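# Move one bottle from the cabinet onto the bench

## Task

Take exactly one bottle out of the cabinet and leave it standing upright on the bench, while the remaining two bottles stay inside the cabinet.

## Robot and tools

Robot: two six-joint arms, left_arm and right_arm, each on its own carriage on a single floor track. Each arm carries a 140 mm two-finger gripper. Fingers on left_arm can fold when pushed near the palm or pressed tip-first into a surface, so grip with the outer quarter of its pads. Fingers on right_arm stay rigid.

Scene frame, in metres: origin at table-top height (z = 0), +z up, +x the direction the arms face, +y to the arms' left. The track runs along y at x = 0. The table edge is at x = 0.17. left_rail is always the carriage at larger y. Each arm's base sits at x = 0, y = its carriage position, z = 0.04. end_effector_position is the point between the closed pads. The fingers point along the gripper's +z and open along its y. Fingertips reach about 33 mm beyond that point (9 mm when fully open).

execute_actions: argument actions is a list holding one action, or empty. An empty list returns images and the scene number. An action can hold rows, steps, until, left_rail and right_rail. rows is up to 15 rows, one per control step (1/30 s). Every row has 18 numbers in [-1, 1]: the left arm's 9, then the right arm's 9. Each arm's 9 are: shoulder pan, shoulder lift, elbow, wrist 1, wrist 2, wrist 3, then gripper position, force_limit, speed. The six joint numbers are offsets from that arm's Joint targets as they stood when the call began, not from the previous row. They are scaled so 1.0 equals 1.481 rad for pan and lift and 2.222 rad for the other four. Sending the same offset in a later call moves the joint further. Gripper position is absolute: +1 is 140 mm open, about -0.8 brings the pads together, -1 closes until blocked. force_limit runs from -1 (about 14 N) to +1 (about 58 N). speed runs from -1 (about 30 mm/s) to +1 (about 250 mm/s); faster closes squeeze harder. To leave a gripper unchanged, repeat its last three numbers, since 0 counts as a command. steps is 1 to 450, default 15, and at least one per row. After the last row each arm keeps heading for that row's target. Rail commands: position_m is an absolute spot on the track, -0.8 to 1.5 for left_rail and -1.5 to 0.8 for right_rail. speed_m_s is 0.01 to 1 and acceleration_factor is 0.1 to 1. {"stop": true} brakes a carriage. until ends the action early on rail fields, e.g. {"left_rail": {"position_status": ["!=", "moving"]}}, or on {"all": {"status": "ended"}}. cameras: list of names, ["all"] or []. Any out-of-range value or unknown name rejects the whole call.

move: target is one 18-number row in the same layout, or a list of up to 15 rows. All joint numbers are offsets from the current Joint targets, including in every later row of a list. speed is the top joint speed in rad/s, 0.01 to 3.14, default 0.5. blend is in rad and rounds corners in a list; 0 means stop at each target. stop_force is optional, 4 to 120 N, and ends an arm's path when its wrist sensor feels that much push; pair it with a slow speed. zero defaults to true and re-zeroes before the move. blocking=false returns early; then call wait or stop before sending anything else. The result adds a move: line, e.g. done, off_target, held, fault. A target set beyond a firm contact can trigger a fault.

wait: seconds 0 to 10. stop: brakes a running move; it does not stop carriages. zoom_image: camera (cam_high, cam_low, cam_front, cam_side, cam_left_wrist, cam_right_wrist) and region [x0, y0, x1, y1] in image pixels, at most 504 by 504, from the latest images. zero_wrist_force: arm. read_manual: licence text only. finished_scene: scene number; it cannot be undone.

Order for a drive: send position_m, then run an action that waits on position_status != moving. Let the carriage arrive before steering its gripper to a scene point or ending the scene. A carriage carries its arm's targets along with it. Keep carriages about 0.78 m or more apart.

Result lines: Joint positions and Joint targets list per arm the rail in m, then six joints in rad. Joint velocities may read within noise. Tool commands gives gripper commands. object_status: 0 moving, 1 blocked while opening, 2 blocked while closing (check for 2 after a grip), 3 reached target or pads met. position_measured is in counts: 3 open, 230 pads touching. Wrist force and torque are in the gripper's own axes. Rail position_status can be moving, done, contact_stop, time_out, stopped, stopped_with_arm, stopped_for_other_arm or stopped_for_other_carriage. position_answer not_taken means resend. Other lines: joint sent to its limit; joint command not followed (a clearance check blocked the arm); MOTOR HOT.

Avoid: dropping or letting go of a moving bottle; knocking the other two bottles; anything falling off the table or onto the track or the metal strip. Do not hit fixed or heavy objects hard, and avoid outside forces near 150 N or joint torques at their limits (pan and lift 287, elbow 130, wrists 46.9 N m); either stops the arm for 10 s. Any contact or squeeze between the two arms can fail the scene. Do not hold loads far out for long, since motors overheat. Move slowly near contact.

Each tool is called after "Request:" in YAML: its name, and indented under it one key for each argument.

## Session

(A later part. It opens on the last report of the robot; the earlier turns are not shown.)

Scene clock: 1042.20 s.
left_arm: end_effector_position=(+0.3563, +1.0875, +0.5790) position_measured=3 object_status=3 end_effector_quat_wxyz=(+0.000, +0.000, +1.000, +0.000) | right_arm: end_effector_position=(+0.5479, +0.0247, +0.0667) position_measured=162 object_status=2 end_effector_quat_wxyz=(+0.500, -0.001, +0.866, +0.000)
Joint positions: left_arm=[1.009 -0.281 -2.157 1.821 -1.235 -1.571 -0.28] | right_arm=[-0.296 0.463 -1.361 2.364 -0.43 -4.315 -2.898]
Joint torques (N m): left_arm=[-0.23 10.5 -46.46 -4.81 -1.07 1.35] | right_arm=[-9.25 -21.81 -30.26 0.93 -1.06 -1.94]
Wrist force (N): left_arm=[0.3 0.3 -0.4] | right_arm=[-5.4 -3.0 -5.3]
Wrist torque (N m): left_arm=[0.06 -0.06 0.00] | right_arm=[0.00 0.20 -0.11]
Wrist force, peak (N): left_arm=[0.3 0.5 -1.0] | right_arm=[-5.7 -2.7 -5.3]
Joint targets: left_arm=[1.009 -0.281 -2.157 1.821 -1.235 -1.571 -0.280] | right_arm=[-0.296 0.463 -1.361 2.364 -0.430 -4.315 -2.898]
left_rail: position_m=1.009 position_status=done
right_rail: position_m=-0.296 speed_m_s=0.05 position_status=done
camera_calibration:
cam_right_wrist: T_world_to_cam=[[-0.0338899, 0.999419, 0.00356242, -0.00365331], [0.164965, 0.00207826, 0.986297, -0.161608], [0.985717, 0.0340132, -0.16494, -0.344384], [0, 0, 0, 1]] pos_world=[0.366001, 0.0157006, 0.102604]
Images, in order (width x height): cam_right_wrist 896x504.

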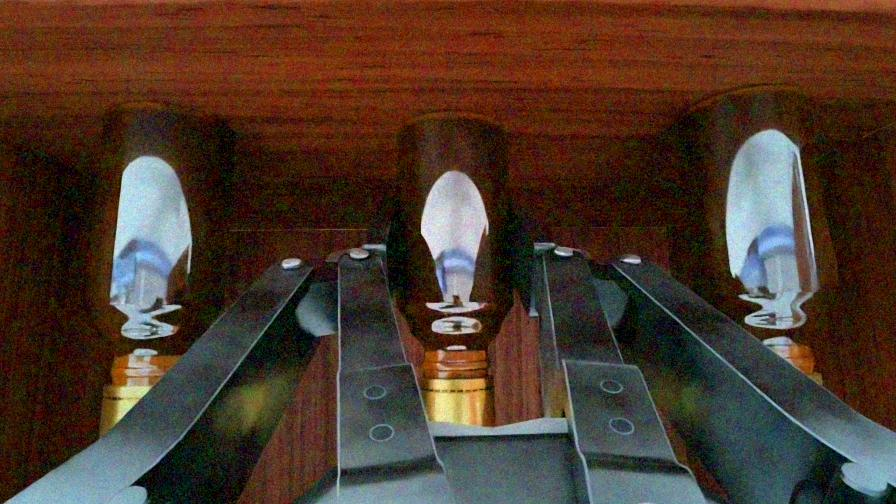

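Request:
move:
  target: [0,0,0,0,0,0,1,1,1, 0,-0.0221,-0.0039,0.0187,0,0,-1,-0.1,-1]
  speed: 0.05
  cameras: ["cam_right_wrist"]

Scene clock: 1072.10 s.
left_arm: end_effector_position=(+0.3563, +1.0875, +0.5790) position_measured=3 object_status=3 end_effector_quat_wxyz=(+0.000, +0.000, +1.000, +0.000) | right_arm: end_effector_position=(+0.5478, +0.0247, +0.0836) position_measured=162 object_status=2 end_effector_quat_wxyz=(+0.500, -0.001, +0.866, +0.000)
Joint positions: left_arm=[1.009 -0.281 -2.157 1.821 -1.235 -1.571 -0.28] | right_arm=[-0.296 0.463 -1.393 2.356 -0.389 -4.315 -2.898]
Joint torques (N m): left_arm=[0.33 9.12 -45.44 -4.59 -1.18 1.19] | right_arm=[9.1 -58.64 -36.91 3.17 -0.28 -0.77]
Wrist force (N): left_arm=[0.0 0.3 -0.4] | right_arm=[-0.4 -0.2 3.2]
Wrist torque (N m): left_arm=[0.06 0.00 0.00] | right_arm=[-0.06 0.32 -0.04]
Wrist force, peak (N): left_arm=[0.1 0.5 -1.0] | right_arm=[-5.8 -3.1 -5.3]
Joint targets: left_arm=[1.009 -0.281 -2.157 1.821 -1.235 -1.571 -0.280] | right_arm=[-0.296 0.463 -1.393 2.356 -0.388 -4.315 -2.898]
left_rail: position_m=1.009 position_status=done
right_rail: position_m=-0.296 speed_m_s=0.05 position_status=done
move: done
camera_calibration:
cam_right_wrist: T_world_to_cam=[[-0.0338073, 0.999422, 0.00345063, -0.00373049], [0.165156, 0.0021815, 0.986265, -0.178246], [0.985688, 0.0339128, -0.165134, -0.341578], [0, 0, 0, 1]] pos_world=[0.366001, 0.015701, 0.119404]
Images, in order (width x height): cam_right_wrist 896x504.

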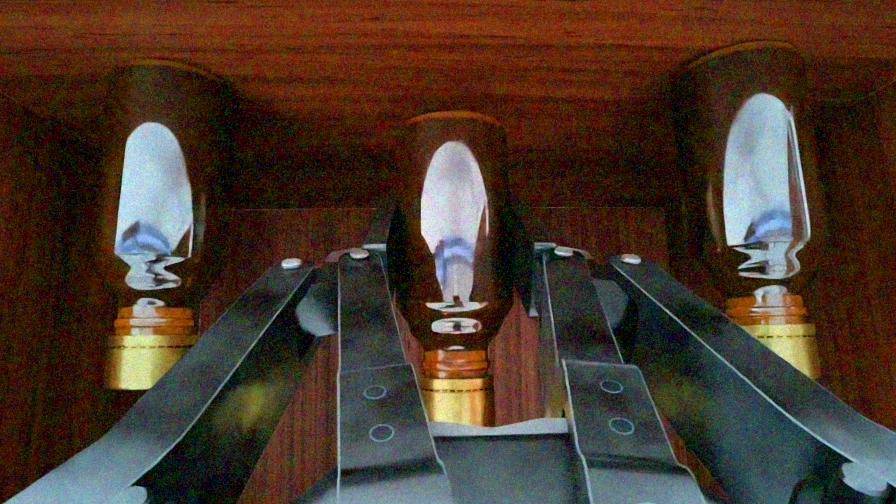

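Request:
move:
  target:
    - [0,0,0,0,0,0,1,1,1, 0.07,-0.0395,0.0334,0.005,0.0388,0.0286,-1,-0.1,-1]
    - [0,0,0,0,0,0,1,1,1, 0.1685,-0.0659,0.0567,0.0225,0.0921,0.0736,-1,-0.1,-1]
  speed: [0.12,0.15]
  blend: [0.02,0]
  cameras: ["cam_right_wrist","cam_side","cam_front"]

Scene clock: 1082.10 s.
left_arm: end_effector_position=(+0.3563, +1.0875, +0.5790) position_measured=3 object_status=3 end_effector_quat_wxyz=(+0.000, +0.000, +1.000, +0.000) | right_arm: end_effector_position=(+0.4000, +0.0247, +0.0878) position_measured=162 object_status=2 end_effector_quat_wxyz=(+0.500, +0.000, +0.866, +0.000)
Joint positions: left_arm=[1.009 -0.281 -2.157 1.821 -1.235 -1.571 -0.28] | right_arm=[-0.296 0.713 -1.491 2.481 -0.338 -4.111 -2.734]
Joint torques (N m): left_arm=[0.4 11.54 -46.04 -4.29 -0.86 1.28] | right_arm=[20.8 -48.39 -20.34 3.51 2.81 2.51]
Wrist force (N): left_arm=[0.3 0.2 -0.8] | right_arm=[-0.2 -0.6 3.0]
Wrist torque (N m): left_arm=[0.04 -0.05 0.00] | right_arm=[-0.11 0.24 -0.32]
Wrist force, peak (N): left_arm=[0.0 0.5 -1.0] | right_arm=[-0.8 -0.3 4.2]
Joint targets: left_arm=[1.009 -0.281 -2.157 1.821 -1.235 -1.571 -0.280] | right_arm=[-0.296 0.713 -1.491 2.482 -0.338 -4.111 -2.734]
left_rail: position_m=1.009 position_status=done
right_rail: position_m=-0.296 speed_m_s=0.05 position_status=done
move: done
camera_calibration:
cam_right_wrist: T_world_to_cam=[[-0.0337417, 0.999423, 0.0038342, -0.00880251], [0.164783, 0.0017793, 0.986328, -0.157898], [0.985753, 0.0339122, -0.164748, -0.19526], [0, 0, 0, 1]] pos_world=[0.2182, 0.0157001, 0.123604]
Images, in order (width x height): cam_front 896x504, cam_side 896x504, cam_right_wrist 896x504.

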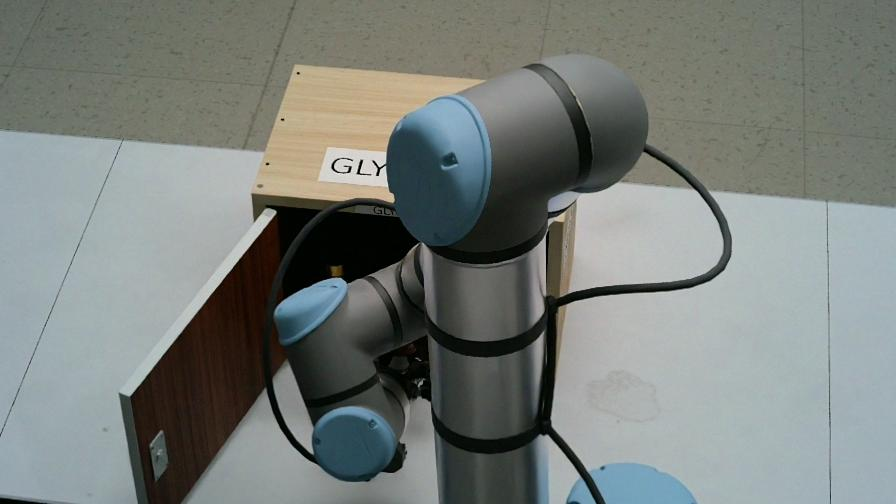

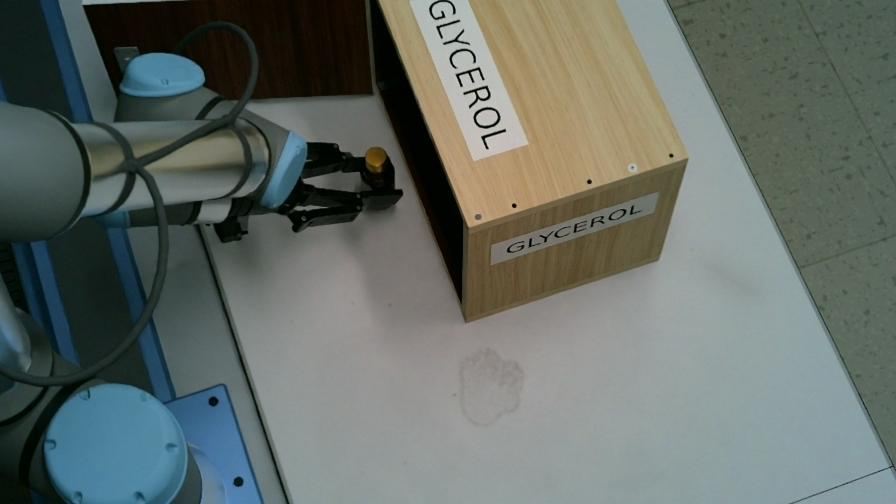

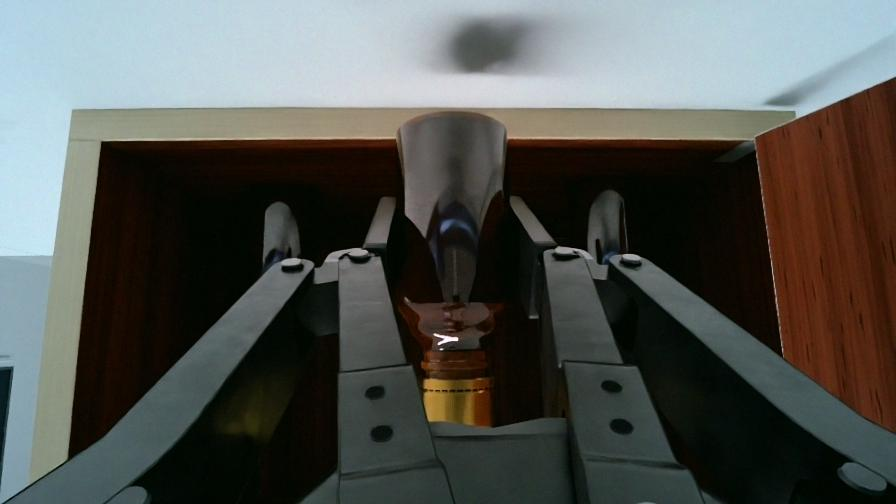

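Request:
execute_actions:
  actions:
    - {"right_rail": {"position_m": -0.72, "speed_m_s": 0.25, "acceleration_factor": 0.2}, "steps": 200, "until": {"right_rail": {"position_status": ["!=", "moving"]}}}
  cameras: ["cam_right_wrist","cam_front","cam_side"]

Scene clock: 1089.00 s.
left_arm: end_effector_position=(+0.3563, +1.0875, +0.5790) position_measured=3 object_status=3 end_effector_quat_wxyz=(+0.000, +0.000, +1.000, +0.000) | right_arm: end_effector_position=(+0.3999, -0.3988, +0.0878) position_measured=162 object_status=2 end_effector_quat_wxyz=(+0.500, +0.000, +0.866, +0.000)
Joint positions: left_arm=[1.009 -0.281 -2.157 1.821 -1.235 -1.571 -0.28] | right_arm=[-0.72 0.713 -1.491 2.482 -0.338 -4.111 -2.734]
Joint torques (N m): left_arm=[-0.3 10.46 -45.53 -4.67 -1.15 1.35] | right_arm=[16.32 -44.63 -28.44 2.42 2.65 2.6]
Wrist force (N): left_arm=[0.1 0.2 -0.6] | right_arm=[0.1 -0.5 3.1]
Wrist torque (N m): left_arm=[0.04 0.00 0.00] | right_arm=[-0.09 0.19 -0.33]
Wrist force, peak (N): left_arm=[0.0 0.2 -1.1] | right_arm=[0.4 -1.1 3.5]
Joint targets: left_arm=[1.009 -0.281 -2.157 1.821 -1.235 -1.571 -0.280] | right_arm=[-0.720 0.713 -1.491 2.482 -0.338 -4.111 -2.734]
Tool commands: left_gripper/position=+1.0 left_gripper/force_limit=+1.0 left_gripper/speed=+1.0 right_gripper/position=-1.0 right_gripper/force_limit=-0.1 right_gripper/speed=-1.0
left_rail: position_m=1.009 position_status=done
right_rail: position_m=-0.720 speed_m_s=0.25 position_status=done
camera_calibration:
cam_right_wrist: T_world_to_cam=[[-0.0337413, 0.999423, 0.00383357, 0.41445], [0.16488, 0.0017832, 0.986312, -0.157146], [0.985736, 0.0339115, -0.164845, -0.180785], [0, 0, 0, 1]] pos_world=[0.218101, -0.4078, 0.123604]
Images, in order (width x height): cam_front 896x504, cam_side 896x504, cam_right_wrist 896x504.

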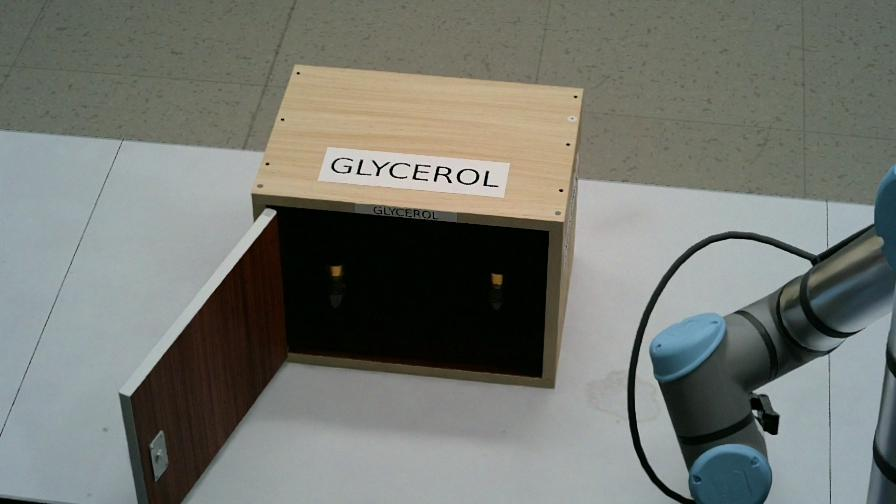

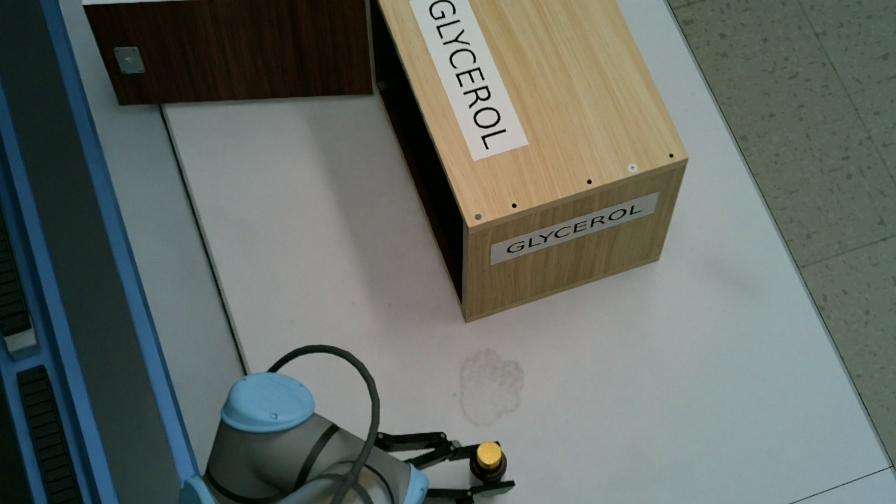

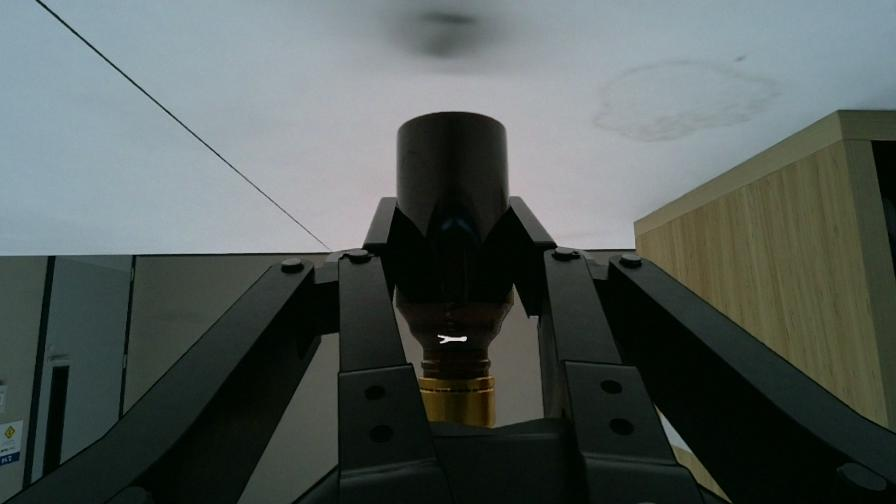

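Request:
move:
  target:
    - [0,0,0,0,0,0,1,1,1, 0,0.0518,0.0081,-0.0425,0,0,-1,-0.1,-1]
    - [0,0,0,0,0,0,1,1,1, 0,0.0698,0.0104,-0.0568,0,0,-1,-0.1,-1]
  speed: [0.06,0.015]
  blend: [0.005,0]
  stop_force: 5
  cameras: ["cam_right_wrist","cam_side"]

Scene clock: 1106.73 s.
left_arm: end_effector_position=(+0.3563, +1.0875, +0.5790) position_measured=3 object_status=3 end_effector_quat_wxyz=(+0.000, +0.000, +1.000, +0.000) | right_arm: end_effector_position=(+0.3999, -0.3988, +0.0488) position_measured=162 object_status=2 end_effector_quat_wxyz=(+0.500, +0.000, +0.866, +0.000)
Joint positions: left_arm=[1.009 -0.281 -2.157 1.821 -1.235 -1.571 -0.28] | right_arm=[-0.72 0.713 -1.4 2.502 -0.45 -4.111 -2.734]
Joint torques (N m): left_arm=[-0.51 14.47 -46 -4.78 -1.12 1.46] | right_arm=[6.94 -50.38 -26.87 3.15 0.73 2.74]
Wrist force (N): left_arm=[0.3 0.2 -0.5] | right_arm=[-1.4 -0.7 2.1]
Wrist torque (N m): left_arm=[0.02 -0.06 0.00] | right_arm=[-0.10 0.16 -0.39]
Wrist force, peak (N): left_arm=[0.2 0.4 -1.1] | right_arm=[-11.0 -0.7 -5.2]
Joint targets: left_arm=[1.009 -0.281 -2.157 1.821 -1.235 -1.571 -0.280] | right_arm=[-0.720 0.713 -1.400 2.502 -0.450 -4.111 -2.734]
left_rail: position_m=1.009 position_status=done
right_rail: position_m=-0.720 speed_m_s=0.25 position_status=done
move: contact (right_arm); path passed 1 of 2 targets; right_arm: the wrist 1 is farthest, 0.014 rad from its target
camera_calibration:
cam_right_wrist: T_world_to_cam=[[-0.0337739, 0.999423, 0.00364288, 0.414719], [0.165067, 0.00198319, 0.98628, -0.118619], [0.985704, 0.0339118, -0.165038, -0.187089], [0, 0, 0, 1]] pos_world=[0.218001, -0.407899, 0.0846043]
Images, in order (width x height): cam_side 896x504, cam_right_wrist 896x504.

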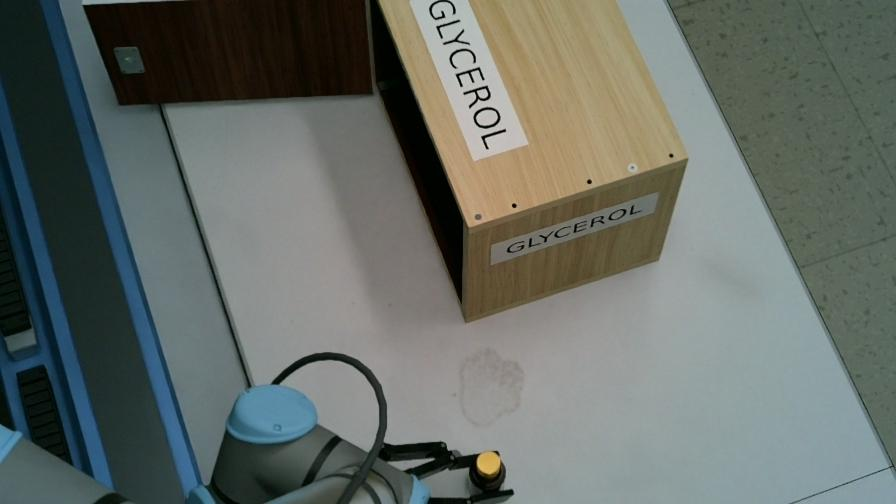

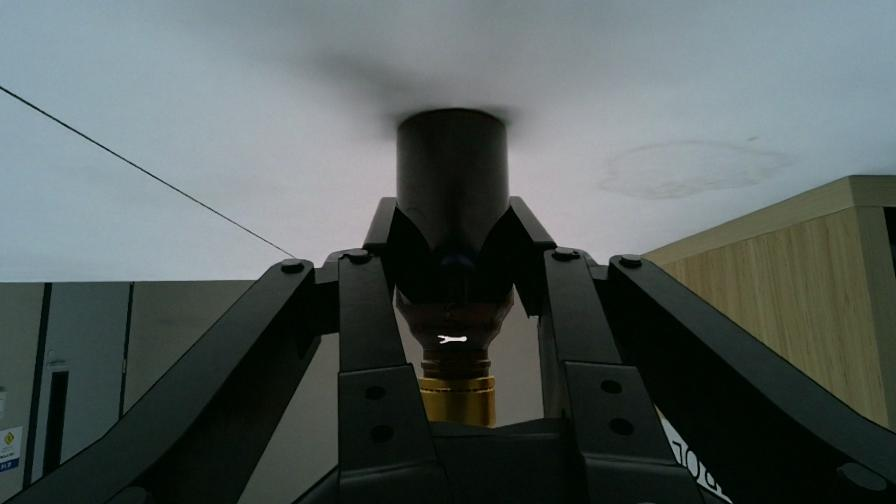

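Request:
execute_actions:
  actions:
    - {"rows": [[0,0,0,0,0,0,1,1,1, 0,0,0,0,0,0,0.15,-0.1,-1]], "steps": 60}
  cameras: ["cam_right_wrist"]

Scene clock: 1116.80 s.
left_arm: end_effector_position=(+0.3563, +1.0875, +0.5790) position_measured=3 object_status=3 end_effector_quat_wxyz=(+0.000, +0.000, +1.000, +0.000) | right_arm: end_effector_position=(+0.3999, -0.3988, +0.0488) position_measured=110 object_status=3 end_effector_quat_wxyz=(+0.500, +0.000, +0.866, +0.000)
Joint positions: left_arm=[1.009 -0.281 -2.157 1.821 -1.235 -1.571 -0.28] | right_arm=[-0.72 0.713 -1.4 2.502 -0.45 -4.111 -2.734]
Joint torques (N m): left_arm=[-0.15 11.57 -45.65 -4.56 -1.29 1.23] | right_arm=[7.79 -47.55 -28.17 1.18 1.01 2.78]
Wrist force (N): left_arm=[0.1 0.2 -1.1] | right_arm=[-2.4 -0.7 1.6]
Wrist torque (N m): left_arm=[0.05 -0.01 0.00] | right_arm=[-0.15 0.24 -0.34]
Wrist force, peak (N): left_arm=[-0.1 0.5 -1.1] | right_arm=[-2.3 -0.8 2.0]
Joint targets: left_arm=[1.009 -0.281 -2.157 1.821 -1.235 -1.571 -0.280] | right_arm=[-0.720 0.713 -1.400 2.502 -0.450 -4.111 -2.734]
left_rail: position_m=1.009 position_status=done
right_rail: position_m=-0.720 speed_m_s=0.25 position_status=done
camera_calibration:
cam_right_wrist: T_world_to_cam=[[-0.0337739, 0.999423, 0.00364288, 0.414622], [0.165067, 0.00198319, 0.98628, -0.118636], [0.985704, 0.0339118, -0.165038, -0.187191], [0, 0, 0, 1]] pos_world=[0.218101, -0.407799, 0.0846043]
Images, in order (width x height): cam_right_wrist 896x504.

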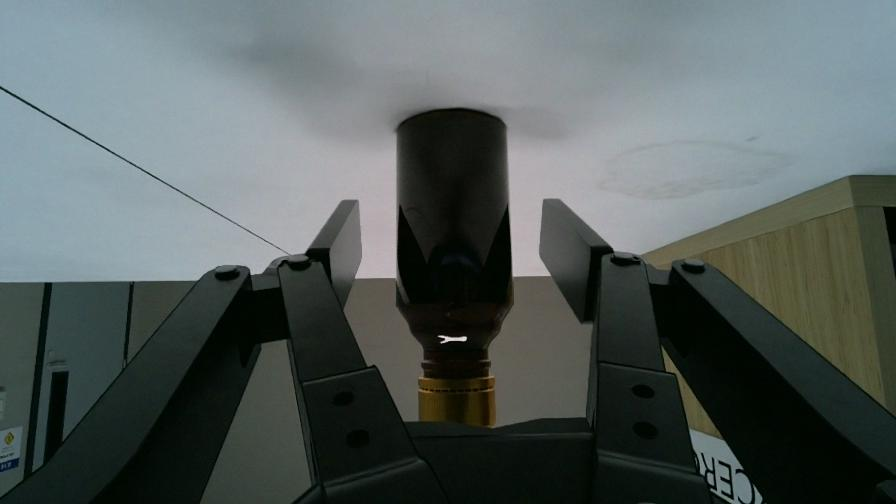

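Request:
move:
  target: [0,0,0,0,0,0,1,1,1, 0.2024,0.002,0.0041,0.0741,0.1008,0.1205,0.15,-0.1,-1]
  speed: 0.3
  cameras: ["cam_right_wrist","cam_side","cam_front","cam_high"]

Scene clock: 1134.13 s.
left_arm: end_effector_position=(+0.3563, +1.0875, +0.5790) position_measured=3 object_status=3 end_effector_quat_wxyz=(+0.000, +0.000, +1.000, +0.000) | right_arm: end_effector_position=(+0.2900, -0.3994, +0.0598) position_measured=110 object_status=3 end_effector_quat_wxyz=(+0.500, +0.000, +0.866, +0.000)
Joint positions: left_arm=[1.009 -0.281 -2.157 1.821 -1.235 -1.571 -0.28] | right_arm=[-0.72 1.012 -1.397 2.511 -0.285 -3.887 -2.467]
Joint torques (N m): left_arm=[-0.48 13.8 -45.94 -4.36 -1.44 1.19] | right_arm=[19.04 -11.06 -12.18 5.03 3.82 3.58]
Wrist force (N): left_arm=[0.2 0.3 -0.7] | right_arm=[-2.4 -0.5 1.8]
Wrist torque (N m): left_arm=[0.06 -0.05 0.00] | right_arm=[-0.13 0.25 -0.39]
Wrist force, peak (N): left_arm=[0.5 0.2 -1.1] | right_arm=[-2.7 -0.8 3.0]
Joint targets: left_arm=[1.009 -0.281 -2.157 1.821 -1.235 -1.571 -0.280] | right_arm=[-0.720 1.013 -1.397 2.511 -0.285 -3.887 -2.466]
left_rail: position_m=1.009 position_status=done
right_rail: position_m=-0.720 speed_m_s=0.25 position_status=done
move: done
camera_calibration:
cam_right_wrist: T_world_to_cam=[[-0.032792, 0.999456, 0.00345347, 0.411191], [0.164468, 0.00198789, 0.98638, -0.111269], [0.985837, 0.0329134, -0.164444, -0.0774127], [0, 0, 0, 1]] pos_world=[0.1081, -0.408198, 0.0956034]
Images, in order (width x height): cam_high 896x504, cam_front 896x504, cam_side 896x504, cam_right_wrist 896x504.

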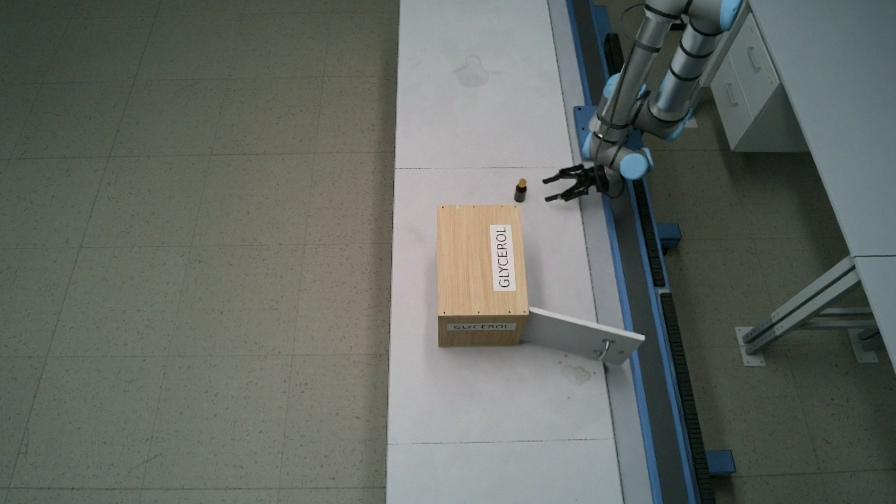

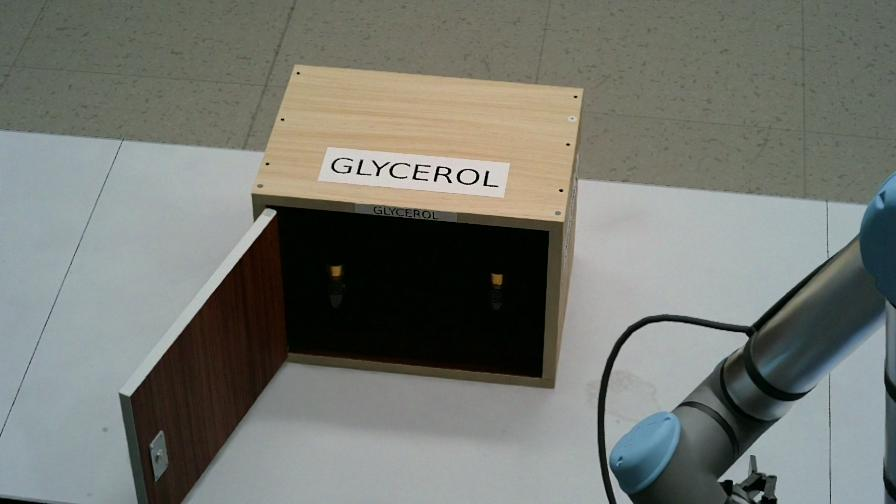

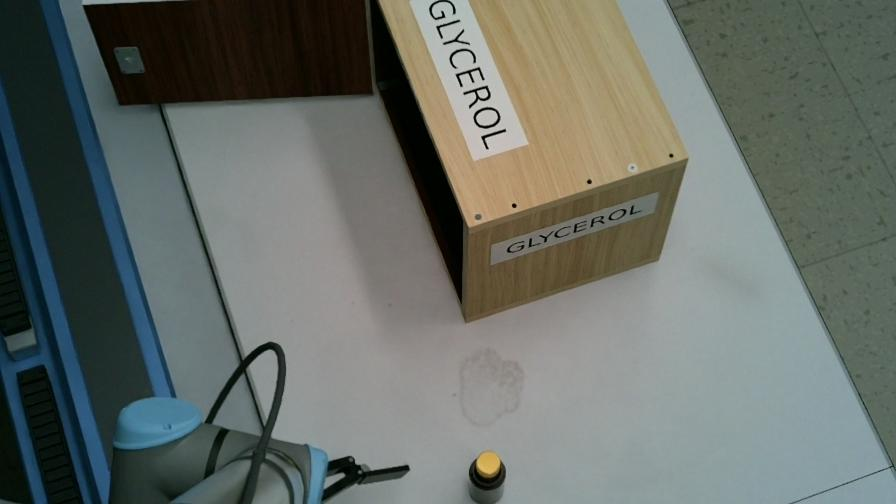

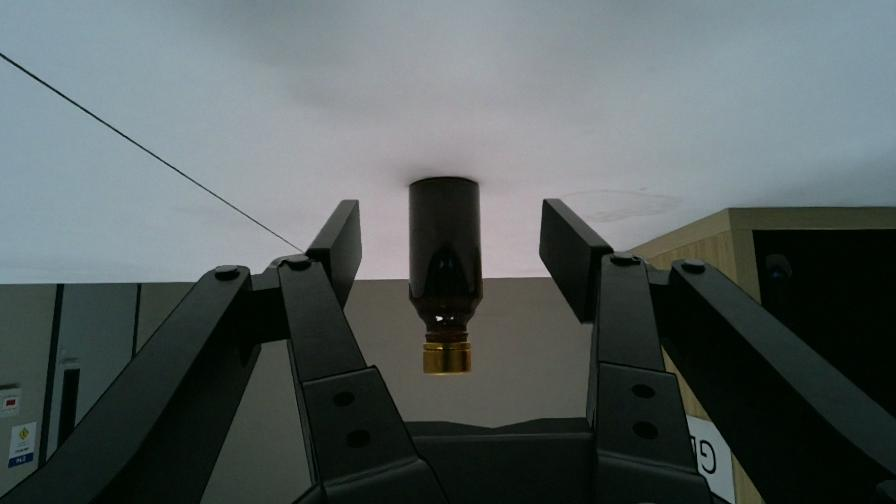

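Request:
finished_scene:
  scene: 1

The scene is finished: the task was done.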